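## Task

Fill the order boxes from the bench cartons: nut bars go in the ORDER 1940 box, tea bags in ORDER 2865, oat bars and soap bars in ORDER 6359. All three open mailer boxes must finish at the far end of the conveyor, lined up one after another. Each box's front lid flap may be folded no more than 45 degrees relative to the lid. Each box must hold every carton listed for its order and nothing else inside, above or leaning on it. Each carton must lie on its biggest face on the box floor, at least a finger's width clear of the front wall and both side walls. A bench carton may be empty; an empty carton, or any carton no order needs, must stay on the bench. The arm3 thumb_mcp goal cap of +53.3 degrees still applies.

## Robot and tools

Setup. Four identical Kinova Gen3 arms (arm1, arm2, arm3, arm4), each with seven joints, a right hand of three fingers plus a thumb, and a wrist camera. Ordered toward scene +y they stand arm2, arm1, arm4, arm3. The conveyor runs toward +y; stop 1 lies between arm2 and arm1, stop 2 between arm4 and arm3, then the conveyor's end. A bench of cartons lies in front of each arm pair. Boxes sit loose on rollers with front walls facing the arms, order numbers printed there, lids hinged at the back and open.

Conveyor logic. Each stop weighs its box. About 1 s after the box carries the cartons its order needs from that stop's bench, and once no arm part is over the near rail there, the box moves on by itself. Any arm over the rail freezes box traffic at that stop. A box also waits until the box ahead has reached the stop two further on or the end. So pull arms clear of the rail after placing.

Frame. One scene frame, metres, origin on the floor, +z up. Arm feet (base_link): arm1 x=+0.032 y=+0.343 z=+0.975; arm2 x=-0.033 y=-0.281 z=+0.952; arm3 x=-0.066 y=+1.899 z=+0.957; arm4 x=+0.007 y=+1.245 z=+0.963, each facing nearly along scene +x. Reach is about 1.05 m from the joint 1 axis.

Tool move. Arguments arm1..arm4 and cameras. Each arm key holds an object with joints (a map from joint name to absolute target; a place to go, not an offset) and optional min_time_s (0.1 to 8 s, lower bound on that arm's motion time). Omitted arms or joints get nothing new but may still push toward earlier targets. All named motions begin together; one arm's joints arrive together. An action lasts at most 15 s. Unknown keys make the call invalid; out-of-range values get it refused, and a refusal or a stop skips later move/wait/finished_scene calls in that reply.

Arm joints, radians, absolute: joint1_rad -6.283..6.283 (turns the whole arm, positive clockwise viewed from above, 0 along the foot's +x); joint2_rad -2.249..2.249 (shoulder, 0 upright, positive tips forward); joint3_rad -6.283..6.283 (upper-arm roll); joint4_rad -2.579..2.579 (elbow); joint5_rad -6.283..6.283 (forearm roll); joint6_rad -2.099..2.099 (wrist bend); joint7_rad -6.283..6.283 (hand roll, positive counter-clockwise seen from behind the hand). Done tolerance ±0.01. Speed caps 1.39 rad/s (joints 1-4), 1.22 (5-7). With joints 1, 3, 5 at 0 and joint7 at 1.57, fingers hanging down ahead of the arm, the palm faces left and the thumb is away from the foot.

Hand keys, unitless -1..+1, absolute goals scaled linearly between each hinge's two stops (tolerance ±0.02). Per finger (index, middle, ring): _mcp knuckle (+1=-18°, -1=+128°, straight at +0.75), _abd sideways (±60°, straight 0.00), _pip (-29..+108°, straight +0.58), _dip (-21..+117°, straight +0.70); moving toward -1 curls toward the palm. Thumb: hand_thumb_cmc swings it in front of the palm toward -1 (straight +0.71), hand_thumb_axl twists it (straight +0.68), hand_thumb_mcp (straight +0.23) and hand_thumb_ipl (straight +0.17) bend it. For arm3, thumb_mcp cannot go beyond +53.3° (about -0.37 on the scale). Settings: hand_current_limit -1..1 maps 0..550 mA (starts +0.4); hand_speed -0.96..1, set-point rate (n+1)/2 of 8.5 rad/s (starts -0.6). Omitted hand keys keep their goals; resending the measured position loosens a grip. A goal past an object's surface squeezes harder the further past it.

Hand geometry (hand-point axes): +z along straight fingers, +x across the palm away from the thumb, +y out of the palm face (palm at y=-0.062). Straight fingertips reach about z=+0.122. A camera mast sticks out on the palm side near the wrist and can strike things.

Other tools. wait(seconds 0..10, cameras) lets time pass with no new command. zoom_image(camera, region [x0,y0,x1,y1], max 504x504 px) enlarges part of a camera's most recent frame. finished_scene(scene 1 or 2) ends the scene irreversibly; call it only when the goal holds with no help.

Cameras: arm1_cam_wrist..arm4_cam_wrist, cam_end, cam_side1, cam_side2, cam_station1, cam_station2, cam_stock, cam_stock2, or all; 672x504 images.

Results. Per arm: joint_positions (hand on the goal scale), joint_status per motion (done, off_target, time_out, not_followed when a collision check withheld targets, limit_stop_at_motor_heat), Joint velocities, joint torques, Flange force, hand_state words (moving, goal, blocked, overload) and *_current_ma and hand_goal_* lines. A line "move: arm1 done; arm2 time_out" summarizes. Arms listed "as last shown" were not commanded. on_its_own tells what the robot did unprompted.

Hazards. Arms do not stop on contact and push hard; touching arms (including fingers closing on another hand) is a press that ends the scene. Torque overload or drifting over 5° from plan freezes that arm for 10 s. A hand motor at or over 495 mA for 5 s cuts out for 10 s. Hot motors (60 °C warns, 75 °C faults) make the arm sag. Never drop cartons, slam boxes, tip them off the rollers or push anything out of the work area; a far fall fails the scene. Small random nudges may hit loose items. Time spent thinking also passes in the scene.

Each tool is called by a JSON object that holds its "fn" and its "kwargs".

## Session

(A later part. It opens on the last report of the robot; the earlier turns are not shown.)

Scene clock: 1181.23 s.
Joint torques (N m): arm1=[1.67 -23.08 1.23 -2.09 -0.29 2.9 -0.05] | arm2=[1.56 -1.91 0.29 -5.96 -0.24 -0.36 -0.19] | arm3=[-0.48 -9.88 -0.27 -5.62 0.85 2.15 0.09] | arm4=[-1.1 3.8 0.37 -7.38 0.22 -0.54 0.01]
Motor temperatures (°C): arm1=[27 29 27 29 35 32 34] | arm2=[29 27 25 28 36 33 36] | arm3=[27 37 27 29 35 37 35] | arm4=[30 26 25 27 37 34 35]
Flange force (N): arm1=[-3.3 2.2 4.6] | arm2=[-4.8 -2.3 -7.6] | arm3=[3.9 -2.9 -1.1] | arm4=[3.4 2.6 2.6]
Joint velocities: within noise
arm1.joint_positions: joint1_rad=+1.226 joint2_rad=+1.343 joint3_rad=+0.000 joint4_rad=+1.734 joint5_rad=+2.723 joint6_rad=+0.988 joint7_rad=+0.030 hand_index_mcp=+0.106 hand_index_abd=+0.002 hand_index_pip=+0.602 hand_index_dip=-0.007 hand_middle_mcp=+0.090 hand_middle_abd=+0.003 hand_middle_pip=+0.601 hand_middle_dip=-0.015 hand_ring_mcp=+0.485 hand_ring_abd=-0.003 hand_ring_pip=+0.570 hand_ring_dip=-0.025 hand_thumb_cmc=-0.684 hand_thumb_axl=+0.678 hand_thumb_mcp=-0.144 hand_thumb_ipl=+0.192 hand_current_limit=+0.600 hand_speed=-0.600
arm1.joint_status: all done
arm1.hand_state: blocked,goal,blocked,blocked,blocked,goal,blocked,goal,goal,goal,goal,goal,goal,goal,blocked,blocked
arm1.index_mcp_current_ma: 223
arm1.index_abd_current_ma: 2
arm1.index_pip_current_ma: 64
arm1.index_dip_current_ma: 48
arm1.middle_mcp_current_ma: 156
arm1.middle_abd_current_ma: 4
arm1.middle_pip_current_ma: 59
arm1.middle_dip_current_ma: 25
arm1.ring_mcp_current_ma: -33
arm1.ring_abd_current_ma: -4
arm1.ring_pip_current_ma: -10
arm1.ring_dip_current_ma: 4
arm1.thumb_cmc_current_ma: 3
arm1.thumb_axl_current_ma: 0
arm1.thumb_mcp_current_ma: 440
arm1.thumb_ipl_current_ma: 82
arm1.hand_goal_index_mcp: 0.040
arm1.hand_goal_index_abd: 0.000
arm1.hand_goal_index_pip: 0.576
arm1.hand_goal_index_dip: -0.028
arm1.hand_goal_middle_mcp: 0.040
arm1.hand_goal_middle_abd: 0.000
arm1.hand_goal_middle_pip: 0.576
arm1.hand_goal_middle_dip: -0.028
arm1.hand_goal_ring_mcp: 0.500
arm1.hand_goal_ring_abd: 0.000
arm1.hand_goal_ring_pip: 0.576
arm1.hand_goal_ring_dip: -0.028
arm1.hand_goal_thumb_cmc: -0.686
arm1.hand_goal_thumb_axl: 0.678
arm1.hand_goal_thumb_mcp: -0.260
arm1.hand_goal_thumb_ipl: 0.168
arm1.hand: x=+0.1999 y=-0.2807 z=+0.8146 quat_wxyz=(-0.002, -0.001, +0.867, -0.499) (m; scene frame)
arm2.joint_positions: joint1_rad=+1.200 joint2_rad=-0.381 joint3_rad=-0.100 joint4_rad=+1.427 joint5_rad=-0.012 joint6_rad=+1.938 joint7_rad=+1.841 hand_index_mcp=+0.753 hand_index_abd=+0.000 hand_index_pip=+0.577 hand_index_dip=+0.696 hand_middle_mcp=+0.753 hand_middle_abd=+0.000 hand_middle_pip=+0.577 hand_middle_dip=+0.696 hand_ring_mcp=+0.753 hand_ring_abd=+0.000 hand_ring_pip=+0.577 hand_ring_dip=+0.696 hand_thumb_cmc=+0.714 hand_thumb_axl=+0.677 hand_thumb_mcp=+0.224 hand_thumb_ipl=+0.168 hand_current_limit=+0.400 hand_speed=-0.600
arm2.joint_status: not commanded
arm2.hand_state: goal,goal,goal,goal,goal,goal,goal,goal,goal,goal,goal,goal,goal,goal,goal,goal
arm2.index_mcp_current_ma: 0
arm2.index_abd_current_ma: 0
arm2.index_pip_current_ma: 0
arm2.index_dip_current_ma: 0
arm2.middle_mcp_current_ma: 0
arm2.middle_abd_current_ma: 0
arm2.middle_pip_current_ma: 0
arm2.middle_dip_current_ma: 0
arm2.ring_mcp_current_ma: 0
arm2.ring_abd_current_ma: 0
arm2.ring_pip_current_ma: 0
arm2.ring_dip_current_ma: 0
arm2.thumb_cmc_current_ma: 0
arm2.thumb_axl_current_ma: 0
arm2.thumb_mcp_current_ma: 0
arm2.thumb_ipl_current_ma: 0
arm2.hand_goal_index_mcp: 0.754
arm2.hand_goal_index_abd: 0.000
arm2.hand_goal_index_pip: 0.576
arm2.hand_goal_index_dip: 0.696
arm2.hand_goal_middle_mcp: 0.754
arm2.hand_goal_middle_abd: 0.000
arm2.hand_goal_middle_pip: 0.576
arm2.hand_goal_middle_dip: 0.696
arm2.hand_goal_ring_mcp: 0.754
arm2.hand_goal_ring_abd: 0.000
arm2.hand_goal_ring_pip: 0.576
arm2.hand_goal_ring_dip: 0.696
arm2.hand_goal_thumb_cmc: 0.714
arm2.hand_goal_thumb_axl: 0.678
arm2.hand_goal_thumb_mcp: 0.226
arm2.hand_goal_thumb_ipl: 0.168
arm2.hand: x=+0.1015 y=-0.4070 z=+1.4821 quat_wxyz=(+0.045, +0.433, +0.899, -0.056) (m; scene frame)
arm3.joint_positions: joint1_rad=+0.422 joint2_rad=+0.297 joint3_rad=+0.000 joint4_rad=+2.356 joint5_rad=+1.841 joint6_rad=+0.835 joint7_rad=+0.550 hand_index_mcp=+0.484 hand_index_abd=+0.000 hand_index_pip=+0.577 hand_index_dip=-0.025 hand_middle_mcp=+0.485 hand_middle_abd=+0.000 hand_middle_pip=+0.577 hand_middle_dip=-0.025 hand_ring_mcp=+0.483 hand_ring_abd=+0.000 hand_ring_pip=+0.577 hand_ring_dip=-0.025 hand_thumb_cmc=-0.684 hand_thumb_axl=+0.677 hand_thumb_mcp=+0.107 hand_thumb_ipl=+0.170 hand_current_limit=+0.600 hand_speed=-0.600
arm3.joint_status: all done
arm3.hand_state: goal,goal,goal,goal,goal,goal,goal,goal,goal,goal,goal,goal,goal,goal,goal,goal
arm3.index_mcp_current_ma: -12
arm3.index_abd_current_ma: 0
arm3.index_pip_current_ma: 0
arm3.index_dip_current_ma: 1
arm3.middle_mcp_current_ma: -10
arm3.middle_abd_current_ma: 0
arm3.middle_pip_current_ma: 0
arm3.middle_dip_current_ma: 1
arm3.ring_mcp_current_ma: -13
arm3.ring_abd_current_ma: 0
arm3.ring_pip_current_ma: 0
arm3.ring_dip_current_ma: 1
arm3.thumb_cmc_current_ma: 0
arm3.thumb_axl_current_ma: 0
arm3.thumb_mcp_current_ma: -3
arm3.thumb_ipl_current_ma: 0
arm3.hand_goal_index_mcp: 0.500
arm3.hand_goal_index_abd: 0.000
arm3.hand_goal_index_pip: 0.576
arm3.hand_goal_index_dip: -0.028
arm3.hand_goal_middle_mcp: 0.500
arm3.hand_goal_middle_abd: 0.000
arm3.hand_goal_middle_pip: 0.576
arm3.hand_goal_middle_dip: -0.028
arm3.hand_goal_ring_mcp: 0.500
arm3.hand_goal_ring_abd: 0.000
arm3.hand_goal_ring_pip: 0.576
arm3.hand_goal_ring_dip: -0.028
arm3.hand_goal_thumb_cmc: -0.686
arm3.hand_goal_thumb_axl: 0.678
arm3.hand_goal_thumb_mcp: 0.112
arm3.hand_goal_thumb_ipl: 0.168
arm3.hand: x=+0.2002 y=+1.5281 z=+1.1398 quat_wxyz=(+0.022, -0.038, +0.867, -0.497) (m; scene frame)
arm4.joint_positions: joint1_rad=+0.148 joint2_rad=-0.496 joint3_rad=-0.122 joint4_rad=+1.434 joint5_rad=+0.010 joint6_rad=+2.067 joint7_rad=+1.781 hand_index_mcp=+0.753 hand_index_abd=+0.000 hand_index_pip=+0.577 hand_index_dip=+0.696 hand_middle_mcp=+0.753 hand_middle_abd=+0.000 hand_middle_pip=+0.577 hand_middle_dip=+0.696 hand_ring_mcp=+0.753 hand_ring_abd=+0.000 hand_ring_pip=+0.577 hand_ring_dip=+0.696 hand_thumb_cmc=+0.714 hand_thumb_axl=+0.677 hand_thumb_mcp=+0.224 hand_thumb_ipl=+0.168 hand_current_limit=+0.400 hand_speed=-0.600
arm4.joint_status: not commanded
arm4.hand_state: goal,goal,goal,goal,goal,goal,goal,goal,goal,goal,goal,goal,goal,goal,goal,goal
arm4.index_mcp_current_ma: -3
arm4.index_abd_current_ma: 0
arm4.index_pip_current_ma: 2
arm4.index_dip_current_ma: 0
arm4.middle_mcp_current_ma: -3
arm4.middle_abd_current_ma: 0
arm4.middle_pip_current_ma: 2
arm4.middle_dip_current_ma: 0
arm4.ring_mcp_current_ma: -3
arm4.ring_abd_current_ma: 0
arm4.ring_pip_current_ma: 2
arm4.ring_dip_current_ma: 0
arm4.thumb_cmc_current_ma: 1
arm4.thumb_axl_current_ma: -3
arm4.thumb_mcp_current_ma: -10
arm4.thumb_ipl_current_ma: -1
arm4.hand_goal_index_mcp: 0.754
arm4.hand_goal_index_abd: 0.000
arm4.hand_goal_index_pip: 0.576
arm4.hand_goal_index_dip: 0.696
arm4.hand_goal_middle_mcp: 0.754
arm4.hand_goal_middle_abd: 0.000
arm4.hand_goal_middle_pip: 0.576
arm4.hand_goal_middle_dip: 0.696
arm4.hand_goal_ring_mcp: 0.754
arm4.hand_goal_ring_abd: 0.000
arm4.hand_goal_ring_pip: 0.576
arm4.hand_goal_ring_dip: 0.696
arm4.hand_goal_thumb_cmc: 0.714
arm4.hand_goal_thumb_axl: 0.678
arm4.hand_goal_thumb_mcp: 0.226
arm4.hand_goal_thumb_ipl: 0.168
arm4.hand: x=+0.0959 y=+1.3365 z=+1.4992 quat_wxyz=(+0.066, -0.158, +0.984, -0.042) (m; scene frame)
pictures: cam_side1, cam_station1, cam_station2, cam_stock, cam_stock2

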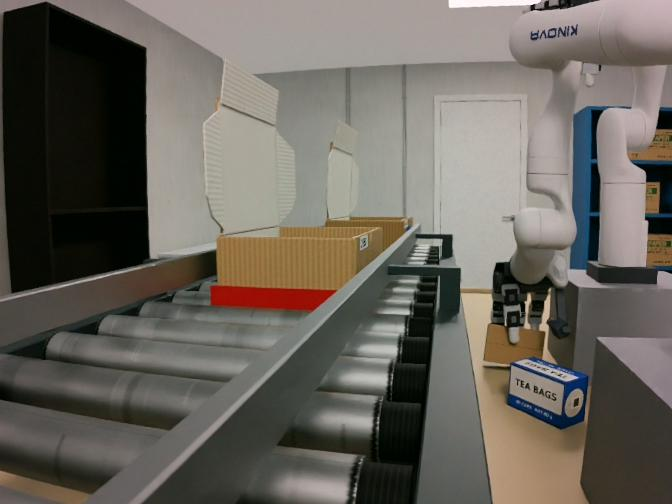

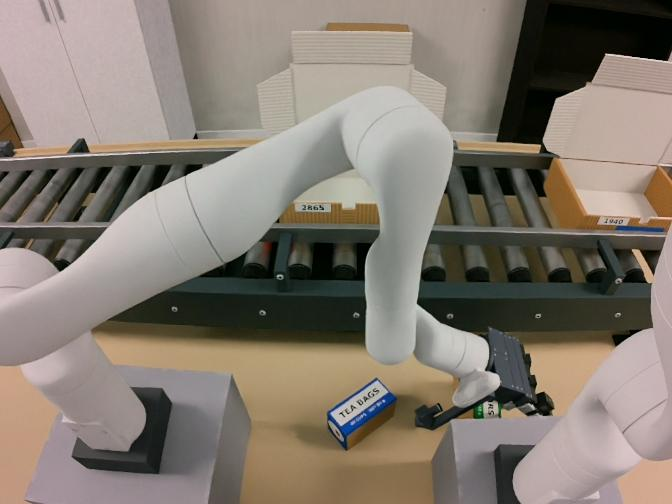

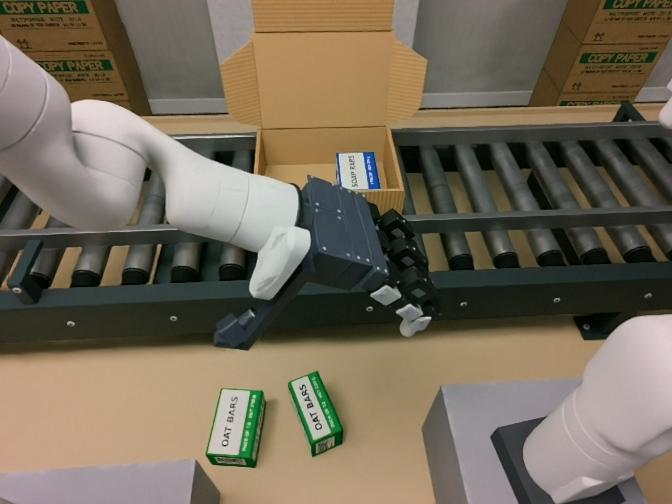

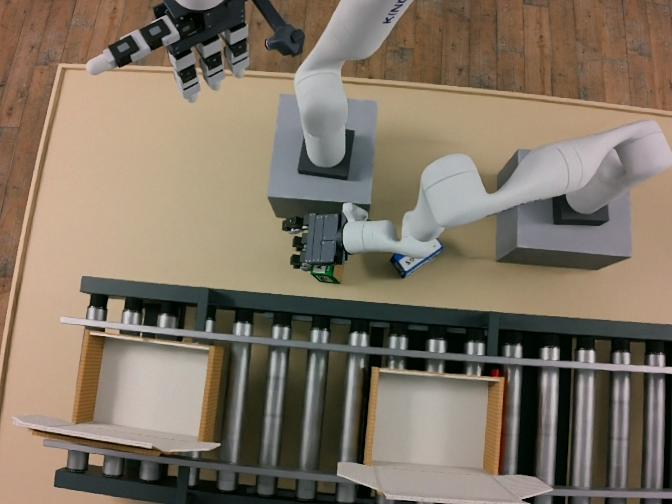

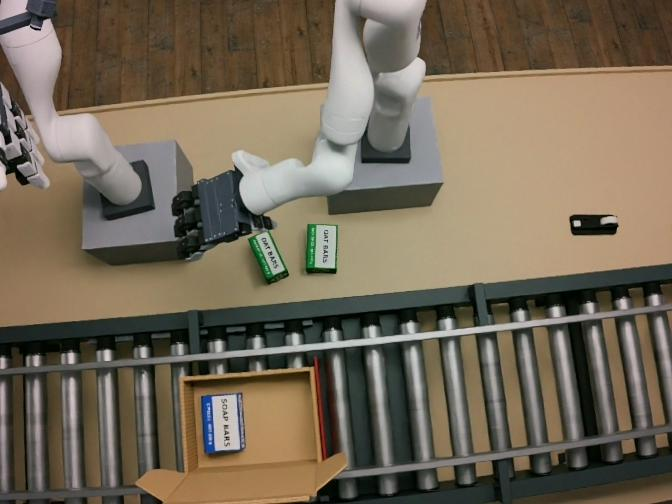

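{"fn": "move", "kwargs": {"arm3": {"joints":{"joint1_rad":0.52953,"joint2_rad":1.37736,"joint3_rad":0,"joint4_rad":2.50703,"joint5_rad":2.5988,"joint6_rad":1.67421,"joint7_rad":-0.41521},"min_time_s":3}, "arm1": {"joints":{"joint1_rad":1.22595,"joint2_rad":1.37912,"joint4_rad":1.71065,"joint5_rad":2.72621,"joint6_rad":0.99964,"joint7_rad":0.02414},"min_time_s":3}, "cameras": ["cam_station2","cam_stock2","cam_side1","cam_station1","cam_stock"]}}

Scene clock: 1202.47 s.
Joint torques (N m): arm1=[2.25 -18.99 1.35 -1.9 -0.33 1.88 0.08] | arm2=[1.5 -1.95 0.28 -5.96 -0.19 -0.31 -0.16] | arm3=[-0.48 -13.97 0.92 3.2 -1.13 2.26 0.03] | arm4=[-1.06 3.82 0.36 -7.42 0.23 -0.53 0.02]
Motor temperatures (°C): arm1=[27 29 27 29 35 32 34] | arm2=[29 27 25 28 36 33 36] | arm3=[27 37 27 29 35 37 35] | arm4=[30 26 25 27 37 34 35]
Flange force (N): arm1=[-3.3 -3.7 -3.2] | arm2=[-4.9 -2.3 -7.5] | arm3=[1.6 -7.5 1.1] | arm4=[3.5 2.5 2.8]
move: arm1 done; arm3 done
Joint velocities: within noise
arm1.joint_positions: joint1_rad=+1.226 joint2_rad=+1.379 joint3_rad=+0.000 joint4_rad=+1.711 joint5_rad=+2.726 joint6_rad=+1.000 joint7_rad=+0.024 hand_index_mcp=+0.099 hand_index_abd=+0.002 hand_index_pip=+0.602 hand_index_dip=-0.015 hand_middle_mcp=+0.086 hand_middle_abd=+0.002 hand_middle_pip=+0.601 hand_middle_dip=-0.018 hand_ring_mcp=+0.485 hand_ring_abd=-0.003 hand_ring_pip=+0.570 hand_ring_dip=-0.025 hand_thumb_cmc=-0.682 hand_thumb_axl=+0.679 hand_thumb_mcp=-0.131 hand_thumb_ipl=+0.212 hand_current_limit=+0.600 hand_speed=-0.600
arm1.joint_status: all done
arm1.hand_state: blocked,goal,blocked,goal,blocked,goal,blocked,goal,goal,goal,goal,goal,goal,goal,blocked,blocked
arm1.index_mcp_current_ma: 193
arm1.index_abd_current_ma: 1
arm1.index_pip_current_ma: 64
arm1.index_dip_current_ma: 25
arm1.middle_mcp_current_ma: 140
arm1.middle_abd_current_ma: 2
arm1.middle_pip_current_ma: 59
arm1.middle_dip_current_ma: 20
arm1.ring_mcp_current_ma: -33
arm1.ring_abd_current_ma: -4
arm1.ring_pip_current_ma: -10
arm1.ring_dip_current_ma: 4
arm1.thumb_cmc_current_ma: 6
arm1.thumb_axl_current_ma: 2
arm1.thumb_mcp_current_ma: 440
arm1.thumb_ipl_current_ma: 179
arm1.hand_goal_index_mcp: 0.040
arm1.hand_goal_index_abd: 0.000
arm1.hand_goal_index_pip: 0.576
arm1.hand_goal_index_dip: -0.028
arm1.hand_goal_middle_mcp: 0.040
arm1.hand_goal_middle_abd: 0.000
arm1.hand_goal_middle_pip: 0.576
arm1.hand_goal_middle_dip: -0.028
arm1.hand_goal_ring_mcp: 0.500
arm1.hand_goal_ring_abd: 0.000
arm1.hand_goal_ring_pip: 0.576
arm1.hand_goal_ring_dip: -0.028
arm1.hand_goal_thumb_cmc: -0.686
arm1.hand_goal_thumb_axl: 0.678
arm1.hand_goal_thumb_mcp: -0.260
arm1.hand_goal_thumb_ipl: 0.168
arm1.hand: x=+0.1996 y=-0.2799 z=+0.7995 quat_wxyz=(-0.002, -0.001, +0.866, -0.499) (m; scene frame)
arm2, arm4: as last shown
arm3.joint_positions: joint1_rad=+0.530 joint2_rad=+1.377 joint3_rad=+0.000 joint4_rad=+2.507 joint5_rad=+2.599 joint6_rad=+1.674 joint7_rad=-0.415 hand_index_mcp=+0.484 hand_index_abd=+0.000 hand_index_pip=+0.577 hand_index_dip=-0.025 hand_middle_mcp=+0.485 hand_middle_abd=+0.000 hand_middle_pip=+0.577 hand_middle_dip=-0.026 hand_ring_mcp=+0.483 hand_ring_abd=+0.000 hand_ring_pip=+0.577 hand_ring_dip=-0.025 hand_thumb_cmc=-0.684 hand_thumb_axl=+0.677 hand_thumb_mcp=+0.108 hand_thumb_ipl=+0.170 hand_current_limit=+0.600 hand_speed=-0.600
arm3.joint_status: all done
arm3.hand_state: goal,goal,goal,goal,goal,goal,goal,goal,goal,goal,goal,goal,goal,goal,goal,goal
arm3.index_mcp_current_ma: -12
arm3.index_abd_current_ma: 0
arm3.index_pip_current_ma: 0
arm3.index_dip_current_ma: 1
arm3.middle_mcp_current_ma: -10
arm3.middle_abd_current_ma: 0
arm3.middle_pip_current_ma: 0
arm3.middle_dip_current_ma: 1
arm3.ring_mcp_current_ma: -13
arm3.ring_abd_current_ma: 0
arm3.ring_pip_current_ma: 0
arm3.ring_dip_current_ma: 1
arm3.thumb_cmc_current_ma: 0
arm3.thumb_axl_current_ma: 0
arm3.thumb_mcp_current_ma: -2
arm3.thumb_ipl_current_ma: 0
arm3.hand_goal_index_mcp: 0.500
arm3.hand_goal_index_abd: 0.000
arm3.hand_goal_index_pip: 0.576
arm3.hand_goal_index_dip: -0.028
arm3.hand_goal_middle_mcp: 0.500
arm3.hand_goal_middle_abd: 0.000
arm3.hand_goal_middle_pip: 0.576
arm3.hand_goal_middle_dip: -0.028
arm3.hand_goal_ring_mcp: 0.500
arm3.hand_goal_ring_abd: 0.000
arm3.hand_goal_ring_pip: 0.576
arm3.hand_goal_ring_dip: -0.028
arm3.hand_goal_thumb_cmc: -0.686
arm3.hand_goal_thumb_axl: 0.678
arm3.hand_goal_thumb_mcp: 0.112
arm3.hand_goal_thumb_ipl: 0.168
arm3.hand: x=+0.1724 y=+1.5629 z=+0.8643 quat_wxyz=(+0.078, -0.136, +0.857, -0.491) (m; scene frame)
pictures: cam_side1, cam_station1, cam_station2, cam_stock, cam_stock2

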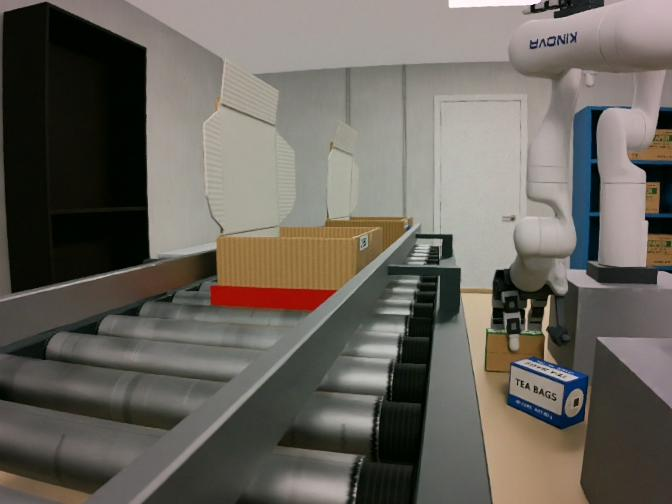

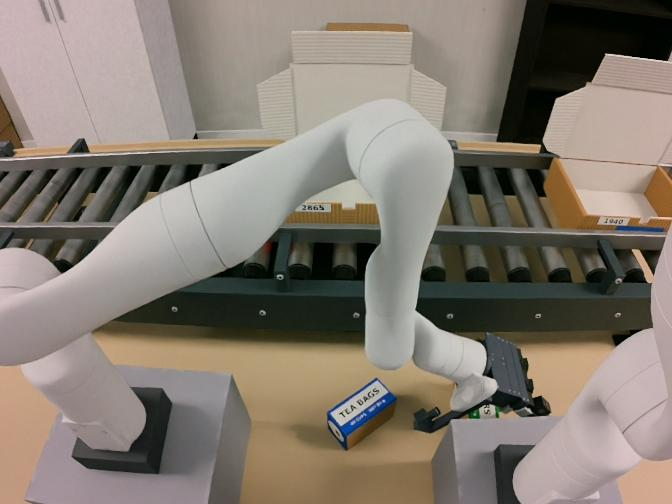

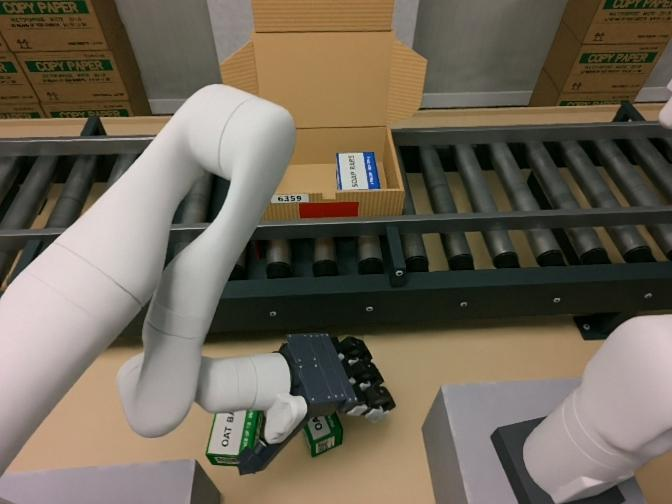

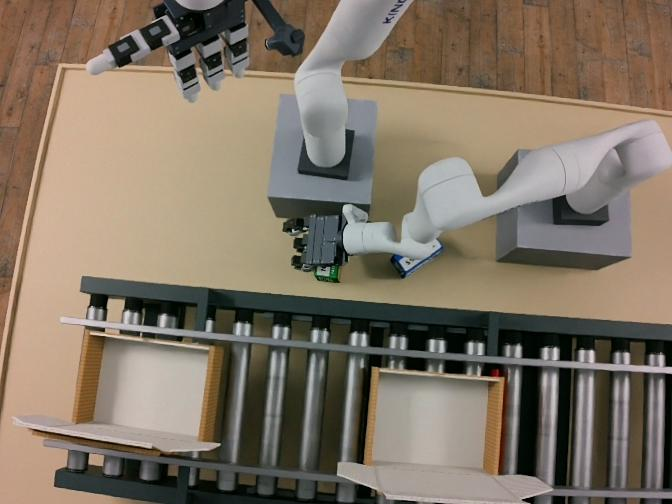

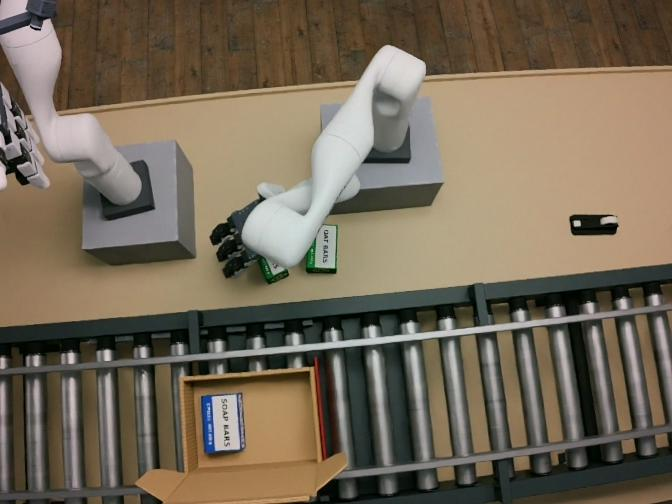

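{"fn": "zoom_image", "kwargs": {"camera": "cam_station2", "region": [120, 320, 440, 504]}}

{"fn": "zoom_image", "kwargs": {"camera": "cam_side1", "region": [440, 240, 640, 440]}}

{"fn": "zoom_image", "kwargs": {"camera": "cam_stock2", "region": [170, 140, 400, 310]}}

Scaled by 1.575.

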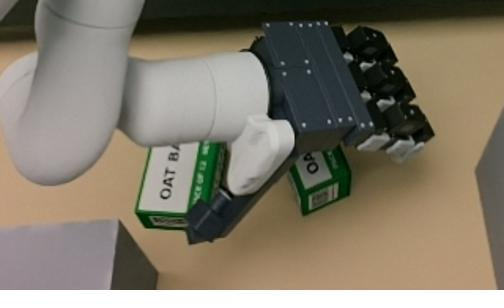

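Scaled by 2.520.

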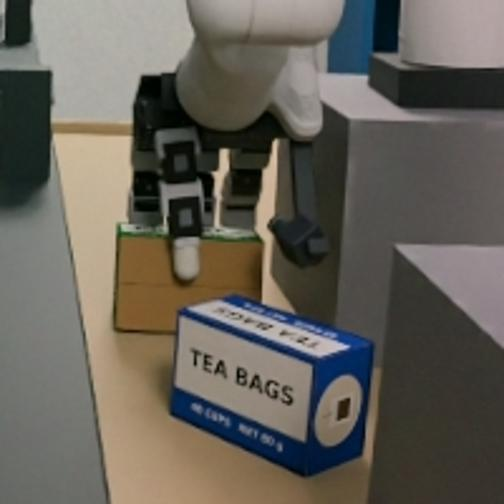

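Scaled by 2.191.

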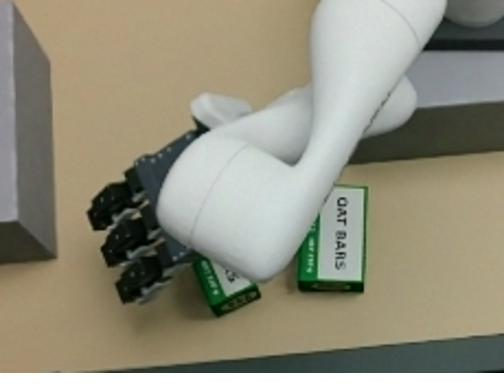

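{"fn": "move", "kwargs": {"arm3": {"joints":{"joint1_rad":0.52953,"joint2_rad":1.55169,"joint3_rad":0,"joint4_rad":2.36674,"joint5_rad":2.5967,"joint6_rad":1.70332,"joint7_rad":-0.43302},"min_time_s":3}, "arm1": {"joints":{"hand_index_mcp":0.22,"hand_middle_mcp":0.22,"hand_thumb_mcp":-0.02,"hand_speed":-0.85}}, "cameras": ["cam_station2","cam_stock2","cam_side1","arm3_cam_wrist"]}}

Scene clock: 1466.17 s.
Joint torques (N m): arm1=[1.53 -22.63 1.04 -1.94 -0.19 2.72 -0.07] | arm2=[1.61 -1.88 0.24 -5.97 -0.29 -0.3 -0.16] | arm3=[-0.52 -14.07 0.93 3.47 -1.17 2.27 0.08] | arm4=[-1.1 3.81 0.42 -7.41 0.23 -0.55 -0.02]
Motor temperatures (°C): arm1=[27 28 27 29 35 32 34] | arm2=[29 27 25 28 36 33 36] | arm3=[27 36 26 29 34 37 34] | arm4=[30 26 25 27 37 34 35]
Flange force (N): arm1=[-3.1 1.6 3.9] | arm2=[-4.7 -2.4 -7.3] | arm3=[1.5 -6.9 1.3] | arm4=[3.5 2.7 2.7]
move: arm1 done; arm3 done
Joint velocities: within noise
arm1.joint_positions: joint1_rad=+1.226 joint2_rad=+1.379 joint3_rad=+0.000 joint4_rad=+1.711 joint5_rad=+2.726 joint6_rad=+1.000 joint7_rad=+0.024 hand_index_mcp=+0.209 hand_index_abd=+0.002 hand_index_pip=+0.578 hand_index_dip=-0.024 hand_middle_mcp=+0.208 hand_middle_abd=+0.002 hand_middle_pip=+0.578 hand_middle_dip=-0.025 hand_ring_mcp=+0.485 hand_ring_abd=-0.003 hand_ring_pip=+0.570 hand_ring_dip=-0.025 hand_thumb_cmc=-0.683 hand_thumb_axl=+0.679 hand_thumb_mcp=-0.024 hand_thumb_ipl=+0.170 hand_current_limit=+0.600 hand_speed=-0.850
arm1.joint_status: all done
arm1.hand_state: goal,goal,goal,goal,goal,goal,goal,goal,goal,goal,goal,goal,goal,goal,goal,goal
arm1.index_mcp_current_ma: -24
arm1.index_abd_current_ma: 1
arm1.index_pip_current_ma: 2
arm1.index_dip_current_ma: 5
arm1.middle_mcp_current_ma: -26
arm1.middle_abd_current_ma: 2
arm1.middle_pip_current_ma: 3
arm1.middle_dip_current_ma: 4
arm1.ring_mcp_current_ma: -33
arm1.ring_abd_current_ma: -4
arm1.ring_pip_current_ma: -10
arm1.ring_dip_current_ma: 4
arm1.thumb_cmc_current_ma: 4
arm1.thumb_axl_current_ma: 2
arm1.thumb_mcp_current_ma: -7
arm1.thumb_ipl_current_ma: 4
arm1.hand_goal_index_mcp: 0.220
arm1.hand_goal_index_abd: 0.000
arm1.hand_goal_index_pip: 0.576
arm1.hand_goal_index_dip: -0.028
arm1.hand_goal_middle_mcp: 0.220
arm1.hand_goal_middle_abd: 0.000
arm1.hand_goal_middle_pip: 0.576
arm1.hand_goal_middle_dip: -0.028
arm1.hand_goal_ring_mcp: 0.500
arm1.hand_goal_ring_abd: 0.000
arm1.hand_goal_ring_pip: 0.576
arm1.hand_goal_ring_dip: -0.028
arm1.hand_goal_thumb_cmc: -0.686
arm1.hand_goal_thumb_axl: 0.678
arm1.hand_goal_thumb_mcp: -0.020
arm1.hand_goal_thumb_ipl: 0.168
arm1.hand: x=+0.1996 y=-0.2799 z=+0.7995 quat_wxyz=(-0.002, -0.001, +0.866, -0.499) (m; scene frame)
arm2, arm4: as last shown
arm3.joint_positions: joint1_rad=+0.530 joint2_rad=+1.552 joint3_rad=+0.000 joint4_rad=+2.367 joint5_rad=+2.597 joint6_rad=+1.703 joint7_rad=-0.433 hand_index_mcp=+0.484 hand_index_abd=+0.000 hand_index_pip=+0.577 hand_index_dip=-0.025 hand_middle_mcp=+0.485 hand_middle_abd=+0.000 hand_middle_pip=+0.577 hand_middle_dip=-0.026 hand_ring_mcp=+0.483 hand_ring_abd=+0.000 hand_ring_pip=+0.577 hand_ring_dip=-0.025 hand_thumb_cmc=-0.684 hand_thumb_axl=+0.677 hand_thumb_mcp=+0.108 hand_thumb_ipl=+0.170 hand_current_limit=+0.600 hand_speed=-0.600
arm3.joint_status: all done
arm3.hand_state: goal,goal,goal,goal,goal,goal,goal,goal,goal,goal,goal,goal,goal,goal,goal,goal
arm3.index_mcp_current_ma: -12
arm3.index_abd_current_ma: 0
arm3.index_pip_current_ma: 0
arm3.index_dip_current_ma: 1
arm3.middle_mcp_current_ma: -10
arm3.middle_abd_current_ma: 0
arm3.middle_pip_current_ma: 0
arm3.middle_dip_current_ma: 1
arm3.ring_mcp_current_ma: -13
arm3.ring_abd_current_ma: 0
arm3.ring_pip_current_ma: 0
arm3.ring_dip_current_ma: 1
arm3.thumb_cmc_current_ma: 0
arm3.thumb_axl_current_ma: 0
arm3.thumb_mcp_current_ma: -2
arm3.thumb_ipl_current_ma: 0
arm3.hand_goal_index_mcp: 0.500
arm3.hand_goal_index_abd: 0.000
arm3.hand_goal_index_pip: 0.576
arm3.hand_goal_index_dip: -0.028
arm3.hand_goal_middle_mcp: 0.500
arm3.hand_goal_middle_abd: 0.000
arm3.hand_goal_middle_pip: 0.576
arm3.hand_goal_middle_dip: -0.028
arm3.hand_goal_ring_mcp: 0.500
arm3.hand_goal_ring_abd: 0.000
arm3.hand_goal_ring_pip: 0.576
arm3.hand_goal_ring_dip: -0.028
arm3.hand_goal_thumb_cmc: -0.686
arm3.hand_goal_thumb_axl: 0.678
arm3.hand_goal_thumb_mcp: 0.112
arm3.hand_goal_thumb_ipl: 0.168
arm3.hand: x=+0.1723 y=+1.5634 z=+0.7988 quat_wxyz=(+0.078, -0.136, +0.857, -0.491) (m; scene frame)
pictures: arm3_cam_wrist, cam_side1, cam_station2, cam_stock2
camera_calibration:
arm3_cam_wrist: T_world_to_cam=[[0.638581, 0.524968, -0.562693, -0.441638], [0.277971, 0.524475, 0.804772, -1.56116], [0.717598, -0.670325, 0.188994, 0.889681], [0, 0, 0, 1]] pos_world=[0.0775476, 1.64701, 0.83973]

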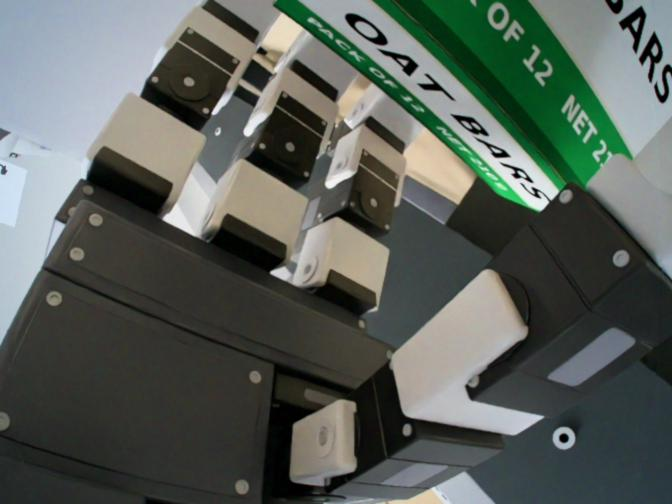

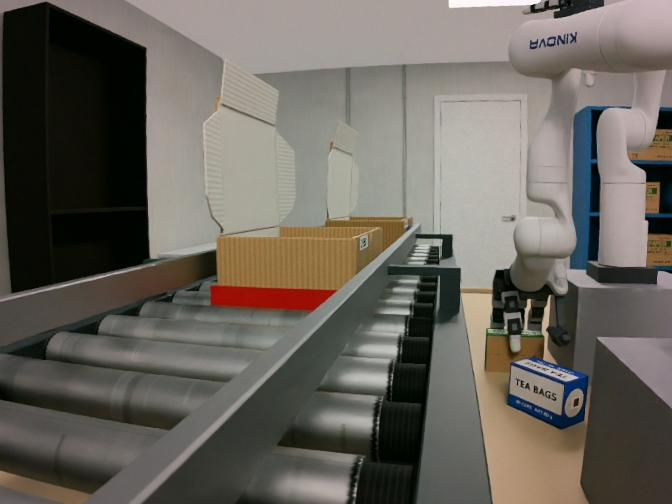

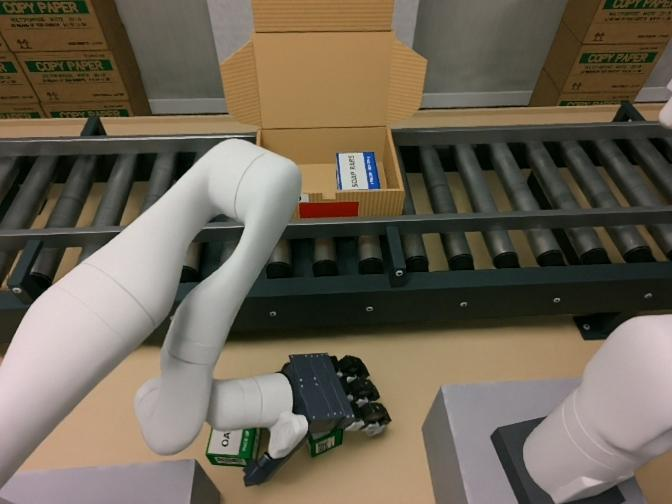

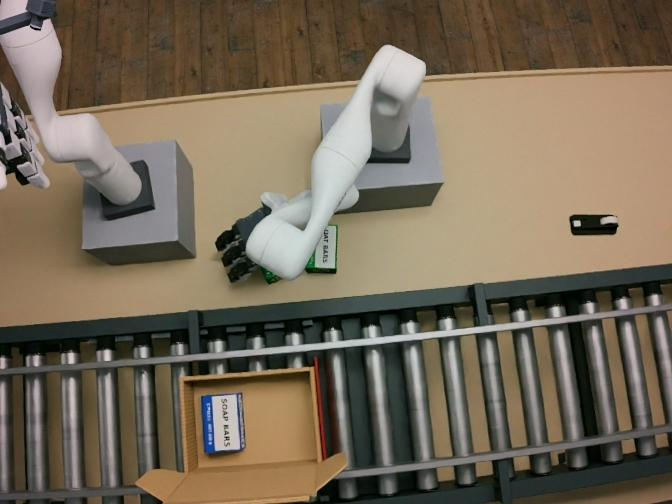

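{"fn": "move", "kwargs": {"arm3": {"joints":{"hand_index_mcp":0.04,"hand_middle_mcp":0.04,"hand_thumb_mcp":-0.26,"hand_speed":-0.8}}, "arm1": {"joints":{"joint1_rad":1.25119,"joint2_rad":1.37998,"joint4_rad":1.72048,"joint5_rad":2.75478,"joint6_rad":1.00901,"joint7_rad":0.01792},"min_time_s":3}, "cameras": ["cam_station2","arm3_cam_wrist","cam_side1"]}}

Scene clock: 1480.00 s.
Joint torques (N m): arm1=[1.52 -22.6 1.01 -1.89 -0.2 2.75 -0.04] | arm2=[1.66 -1.94 0.31 -6.08 -0.23 -0.32 -0.16] | arm3=[-0.7 -11.08 -0.39 4.17 -0.43 0.56 0.21] | arm4=[-1.09 3.82 0.4 -7.43 0.23 -0.51 0]
Motor temperatures (°C): arm1=[27 28 27 29 35 32 34] | arm2=[29 27 25 28 36 33 36] | arm3=[27 36 26 29 34 37 34] | arm4=[30 26 25 27 37 34 35]
Flange force (N): arm1=[-3.0 1.6 3.9] | arm2=[-4.7 -2.2 -7.0] | arm3=[1.5 -12.5 0.1] | arm4=[3.5 2.7 2.9]
move: arm1 done; arm3 off_target
Joint velocities: within noise
arm1.joint_positions: joint1_rad=+1.251 joint2_rad=+1.380 joint3_rad=+0.000 joint4_rad=+1.720 joint5_rad=+2.755 joint6_rad=+1.009 joint7_rad=+0.018 hand_index_mcp=+0.209 hand_index_abd=+0.002 hand_index_pip=+0.578 hand_index_dip=-0.024 hand_middle_mcp=+0.208 hand_middle_abd=+0.002 hand_middle_pip=+0.578 hand_middle_dip=-0.025 hand_ring_mcp=+0.485 hand_ring_abd=-0.003 hand_ring_pip=+0.570 hand_ring_dip=-0.025 hand_thumb_cmc=-0.683 hand_thumb_axl=+0.679 hand_thumb_mcp=-0.024 hand_thumb_ipl=+0.170 hand_current_limit=+0.600 hand_speed=-0.850
arm1.joint_status: all done
arm1.hand_state: goal,goal,goal,goal,goal,goal,goal,goal,goal,goal,goal,goal,goal,goal,goal,goal
arm1.index_mcp_current_ma: -24
arm1.index_abd_current_ma: 1
arm1.index_pip_current_ma: 2
arm1.index_dip_current_ma: 5
arm1.middle_mcp_current_ma: -26
arm1.middle_abd_current_ma: 2
arm1.middle_pip_current_ma: 3
arm1.middle_dip_current_ma: 4
arm1.ring_mcp_current_ma: -33
arm1.ring_abd_current_ma: -4
arm1.ring_pip_current_ma: -10
arm1.ring_dip_current_ma: 4
arm1.thumb_cmc_current_ma: 4
arm1.thumb_axl_current_ma: 2
arm1.thumb_mcp_current_ma: -7
arm1.thumb_ipl_current_ma: 4
arm1.hand_goal_index_mcp: 0.220
arm1.hand_goal_index_abd: 0.000
arm1.hand_goal_index_pip: 0.576
arm1.hand_goal_index_dip: -0.028
arm1.hand_goal_middle_mcp: 0.220
arm1.hand_goal_middle_abd: 0.000
arm1.hand_goal_middle_pip: 0.576
arm1.hand_goal_middle_dip: -0.028
arm1.hand_goal_ring_mcp: 0.500
arm1.hand_goal_ring_abd: 0.000
arm1.hand_goal_ring_pip: 0.576
arm1.hand_goal_ring_dip: -0.028
arm1.hand_goal_thumb_cmc: -0.686
arm1.hand_goal_thumb_axl: 0.678
arm1.hand_goal_thumb_mcp: -0.020
arm1.hand_goal_thumb_ipl: 0.168
arm1.hand: x=+0.1881 y=-0.2804 z=+0.7990 quat_wxyz=(-0.002, -0.001, +0.867, -0.499) (m; scene frame)
arm2, arm4: as last shown
arm3.joint_positions: joint1_rad=+0.530 joint2_rad=+1.552 joint3_rad=+0.000 joint4_rad=+2.367 joint5_rad=+2.597 joint6_rad=+1.703 joint7_rad=-0.433 hand_index_mcp=+0.149 hand_index_abd=+0.000 hand_index_pip=+0.598 hand_index_dip=-0.023 hand_middle_mcp=+0.152 hand_middle_abd=+0.000 hand_middle_pip=+0.604 hand_middle_dip=-0.024 hand_ring_mcp=+0.483 hand_ring_abd=+0.000 hand_ring_pip=+0.577 hand_ring_dip=-0.025 hand_thumb_cmc=-0.684 hand_thumb_axl=+0.678 hand_thumb_mcp=-0.159 hand_thumb_ipl=+0.189 hand_current_limit=+0.600 hand_speed=-0.800
arm3.joint_status: hand_index_mcp off_target (ended at +0.149, target +0.040); hand_middle_mcp off_target (ended at +0.152, target +0.040); hand_thumb_mcp off_target (ended at -0.159, target -0.260); the others done
arm3.hand_state: blocked,goal,blocked,goal,blocked,goal,blocked,goal,goal,goal,goal,goal,goal,goal,blocked,blocked
arm3.index_mcp_current_ma: 280
arm3.index_abd_current_ma: 0
arm3.index_pip_current_ma: 18
arm3.index_dip_current_ma: 2
arm3.middle_mcp_current_ma: 295
arm3.middle_abd_current_ma: 0
arm3.middle_pip_current_ma: 26
arm3.middle_dip_current_ma: 1
arm3.ring_mcp_current_ma: -13
arm3.ring_abd_current_ma: 0
arm3.ring_pip_current_ma: 0
arm3.ring_dip_current_ma: 1
arm3.thumb_cmc_current_ma: 0
arm3.thumb_axl_current_ma: 0
arm3.thumb_mcp_current_ma: 347
arm3.thumb_ipl_current_ma: 26
arm3.hand_goal_index_mcp: 0.040
arm3.hand_goal_index_abd: 0.000
arm3.hand_goal_index_pip: 0.576
arm3.hand_goal_index_dip: -0.028
arm3.hand_goal_middle_mcp: 0.040
arm3.hand_goal_middle_abd: 0.000
arm3.hand_goal_middle_pip: 0.576
arm3.hand_goal_middle_dip: -0.028
arm3.hand_goal_ring_mcp: 0.500
arm3.hand_goal_ring_abd: 0.000
arm3.hand_goal_ring_pip: 0.576
arm3.hand_goal_ring_dip: -0.028
arm3.hand_goal_thumb_cmc: -0.686
arm3.hand_goal_thumb_axl: 0.678
arm3.hand_goal_thumb_mcp: -0.260
arm3.hand_goal_thumb_ipl: 0.168
arm3.hand: x=+0.1723 y=+1.5633 z=+0.7988 quat_wxyz=(+0.078, -0.136, +0.857, -0.491) (m; scene frame)
pictures: arm3_cam_wrist, cam_side1, cam_station2
camera_calibration:
arm3_cam_wrist: T_world_to_cam=[[0.638581, 0.524968, -0.562693, -0.441638], [0.277971, 0.524475, 0.804772, -1.56116], [0.717598, -0.670325, 0.188994, 0.889681], [0, 0, 0, 1]] pos_world=[0.0775476, 1.64701, 0.83973]

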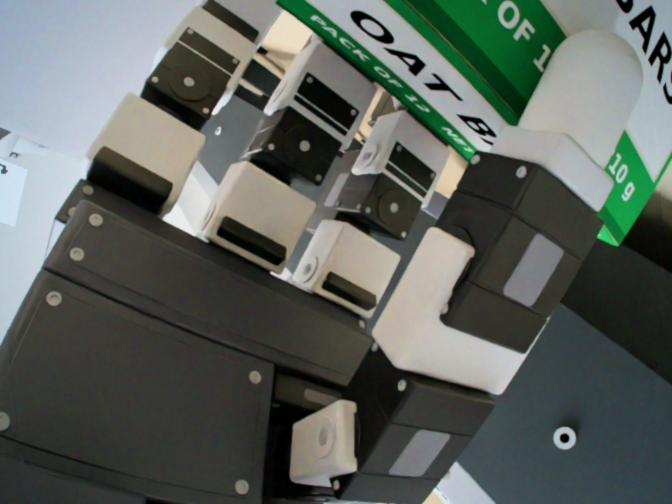

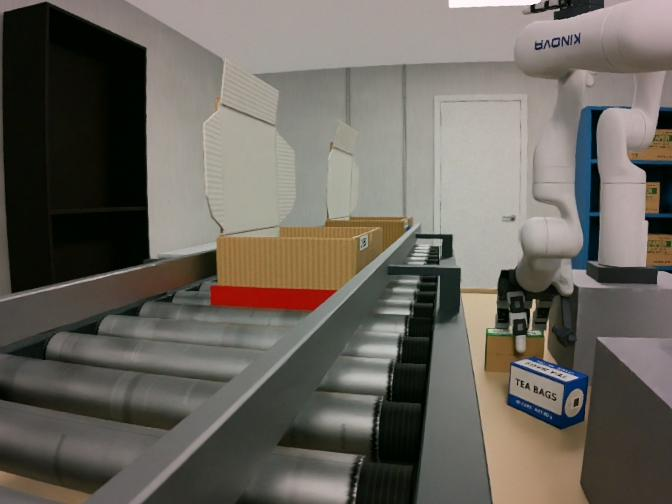

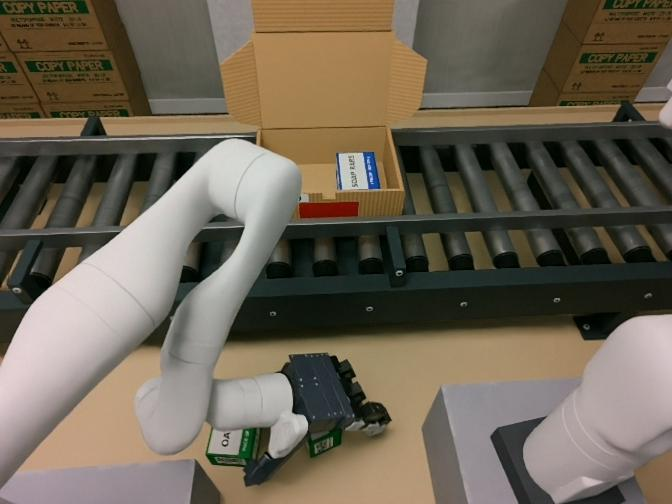

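{"fn": "move", "kwargs": {"arm3": {"joints":{"joint1_rad":0.52953,"joint2_rad":1.37736,"joint3_rad":0,"joint4_rad":2.50703,"joint5_rad":2.5988,"joint6_rad":1.67421,"joint7_rad":-0.41521},"min_time_s":3}, "arm1": {"joints":{"hand_index_mcp":0.04,"hand_middle_mcp":0.04,"hand_thumb_mcp":-0.26,"hand_speed":-0.8}}, "cameras": ["cam_station2","arm3_cam_wrist","cam_side1"]}}

Scene clock: 1489.30 s.
Joint torques (N m): arm1=[1.48 -20 0.7 -0.88 -0.16 1.74 0.04] | arm2=[1.65 -1.89 0.35 -6 -0.2 -0.3 -0.21] | arm3=[-0.62 -14.71 1.17 3.43 -1.29 2.63 0.03] | arm4=[-1.08 3.81 0.37 -7.42 0.22 -0.53 0.01]
Motor temperatures (°C): arm1=[27 28 27 29 35 32 34] | arm2=[29 27 25 28 36 33 36] | arm3=[27 36 26 29 34 37 34] | arm4=[30 26 25 27 37 34 35]
Flange force (N): arm1=[-3.0 -1.7 2.0] | arm2=[-4.7 -2.2 -7.2] | arm3=[1.7 -5.8 2.7] | arm4=[3.5 2.5 2.8]
move: arm1 off_target; arm3 done
Joint velocities: within noise
arm1.joint_positions: joint1_rad=+1.251 joint2_rad=+1.380 joint3_rad=+0.000 joint4_rad=+1.720 joint5_rad=+2.755 joint6_rad=+1.009 joint7_rad=+0.018 hand_index_mcp=+0.120 hand_index_abd=+0.002 hand_index_pip=+0.593 hand_index_dip=-0.023 hand_middle_mcp=+0.110 hand_middle_abd=+0.002 hand_middle_pip=+0.592 hand_middle_dip=-0.025 hand_ring_mcp=+0.485 hand_ring_abd=-0.003 hand_ring_pip=+0.570 hand_ring_dip=-0.025 hand_thumb_cmc=-0.683 hand_thumb_axl=+0.679 hand_thumb_mcp=-0.108 hand_thumb_ipl=+0.183 hand_current_limit=+0.600 hand_speed=-0.800
arm1.joint_status: hand_index_mcp off_target (ended at +0.120, target +0.040); hand_middle_mcp off_target (ended at +0.110, target +0.040); hand_thumb_mcp off_target (ended at -0.108, target -0.260); the others done
arm1.hand_state: blocked,goal,goal,goal,blocked,goal,goal,goal,goal,goal,goal,goal,goal,goal,blocked,goal
arm1.index_mcp_current_ma: 289
arm1.index_abd_current_ma: 1
arm1.index_pip_current_ma: 36
arm1.index_dip_current_ma: 8
arm1.middle_mcp_current_ma: 241
arm1.middle_abd_current_ma: 2
arm1.middle_pip_current_ma: 33
arm1.middle_dip_current_ma: 5
arm1.ring_mcp_current_ma: -33
arm1.ring_abd_current_ma: -4
arm1.ring_pip_current_ma: -10
arm1.ring_dip_current_ma: 4
arm1.thumb_cmc_current_ma: 4
arm1.thumb_axl_current_ma: 2
arm1.thumb_mcp_current_ma: 440
arm1.thumb_ipl_current_ma: 45
arm1.hand_goal_index_mcp: 0.040
arm1.hand_goal_index_abd: 0.000
arm1.hand_goal_index_pip: 0.576
arm1.hand_goal_index_dip: -0.028
arm1.hand_goal_middle_mcp: 0.040
arm1.hand_goal_middle_abd: 0.000
arm1.hand_goal_middle_pip: 0.576
arm1.hand_goal_middle_dip: -0.028
arm1.hand_goal_ring_mcp: 0.500
arm1.hand_goal_ring_abd: 0.000
arm1.hand_goal_ring_pip: 0.576
arm1.hand_goal_ring_dip: -0.028
arm1.hand_goal_thumb_cmc: -0.686
arm1.hand_goal_thumb_axl: 0.678
arm1.hand_goal_thumb_mcp: -0.260
arm1.hand_goal_thumb_ipl: 0.168
arm1.hand: x=+0.1881 y=-0.2804 z=+0.7990 quat_wxyz=(-0.002, -0.001, +0.867, -0.499) (m; scene frame)
arm2, arm4: as last shown
arm3.joint_positions: joint1_rad=+0.530 joint2_rad=+1.377 joint3_rad=+0.000 joint4_rad=+2.507 joint5_rad=+2.599 joint6_rad=+1.674 joint7_rad=-0.415 hand_index_mcp=+0.123 hand_index_abd=+0.000 hand_index_pip=+0.602 hand_index_dip=-0.012 hand_middle_mcp=+0.127 hand_middle_abd=+0.000 hand_middle_pip=+0.609 hand_middle_dip=-0.011 hand_ring_mcp=+0.483 hand_ring_abd=+0.000 hand_ring_pip=+0.577 hand_ring_dip=-0.025 hand_thumb_cmc=-0.684 hand_thumb_axl=+0.678 hand_thumb_mcp=-0.159 hand_thumb_ipl=+0.195 hand_current_limit=+0.600 hand_speed=-0.800
arm3.joint_status: all done
arm3.hand_state: blocked,goal,blocked,goal,blocked,goal,blocked,goal,goal,goal,goal,goal,goal,goal,blocked,blocked
arm3.index_mcp_current_ma: 181
arm3.index_abd_current_ma: 0
arm3.index_pip_current_ma: 23
arm3.index_dip_current_ma: 11
arm3.middle_mcp_current_ma: 195
arm3.middle_abd_current_ma: 0
arm3.middle_pip_current_ma: 36
arm3.middle_dip_current_ma: 12
arm3.ring_mcp_current_ma: -13
arm3.ring_abd_current_ma: 0
arm3.ring_pip_current_ma: 0
arm3.ring_dip_current_ma: 1
arm3.thumb_cmc_current_ma: 0
arm3.thumb_axl_current_ma: 0
arm3.thumb_mcp_current_ma: 347
arm3.thumb_ipl_current_ma: 41
arm3.hand_goal_index_mcp: 0.040
arm3.hand_goal_index_abd: 0.000
arm3.hand_goal_index_pip: 0.576
arm3.hand_goal_index_dip: -0.028
arm3.hand_goal_middle_mcp: 0.040
arm3.hand_goal_middle_abd: 0.000
arm3.hand_goal_middle_pip: 0.576
arm3.hand_goal_middle_dip: -0.028
arm3.hand_goal_ring_mcp: 0.500
arm3.hand_goal_ring_abd: 0.000
arm3.hand_goal_ring_pip: 0.576
arm3.hand_goal_ring_dip: -0.028
arm3.hand_goal_thumb_cmc: -0.686
arm3.hand_goal_thumb_axl: 0.678
arm3.hand_goal_thumb_mcp: -0.260
arm3.hand_goal_thumb_ipl: 0.168
arm3.on_its_own: hand_index_mcp moved -0.025 toward your old target +0.040; hand_middle_mcp moved -0.025 toward your old target +0.040
arm3.hand: x=+0.1724 y=+1.5630 z=+0.8643 quat_wxyz=(+0.078, -0.136, +0.857, -0.491) (m; scene frame)
pictures: arm3_cam_wrist, cam_side1, cam_station2
camera_calibration:
arm3_cam_wrist: T_world_to_cam=[[0.638458, 0.525085, -0.562723, -0.404729], [0.27797, 0.524473, 0.804774, -1.61367], [0.717708, -0.670234, 0.188896, 0.876965], [0, 0, 0, 1]] pos_world=[0.0775486, 1.64661, 0.90523]

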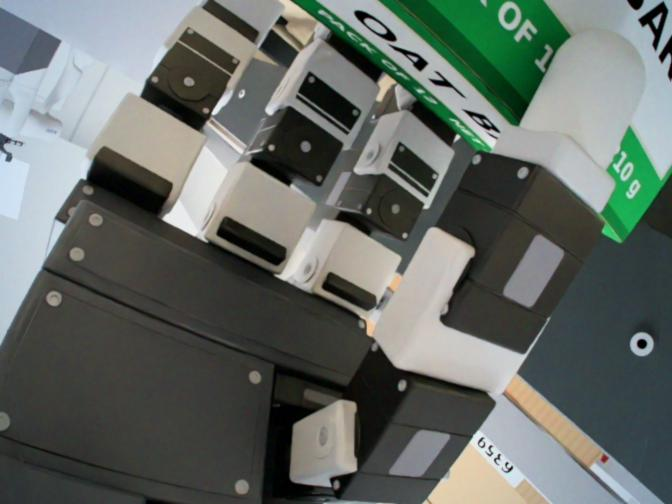

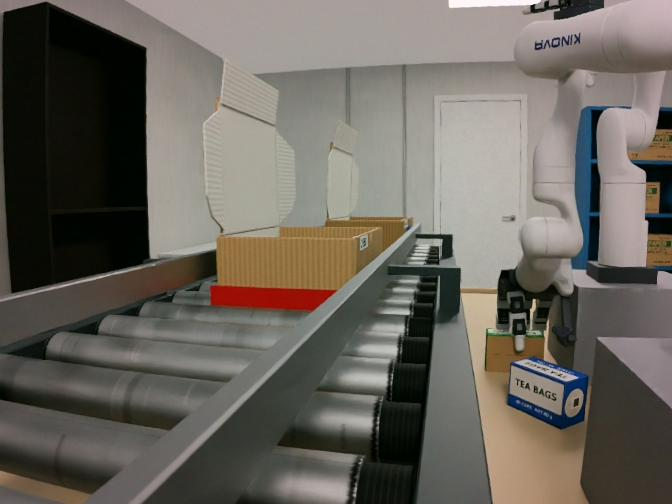

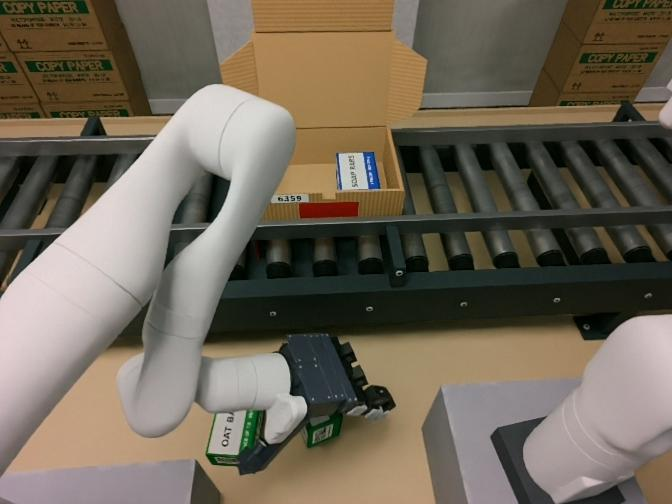

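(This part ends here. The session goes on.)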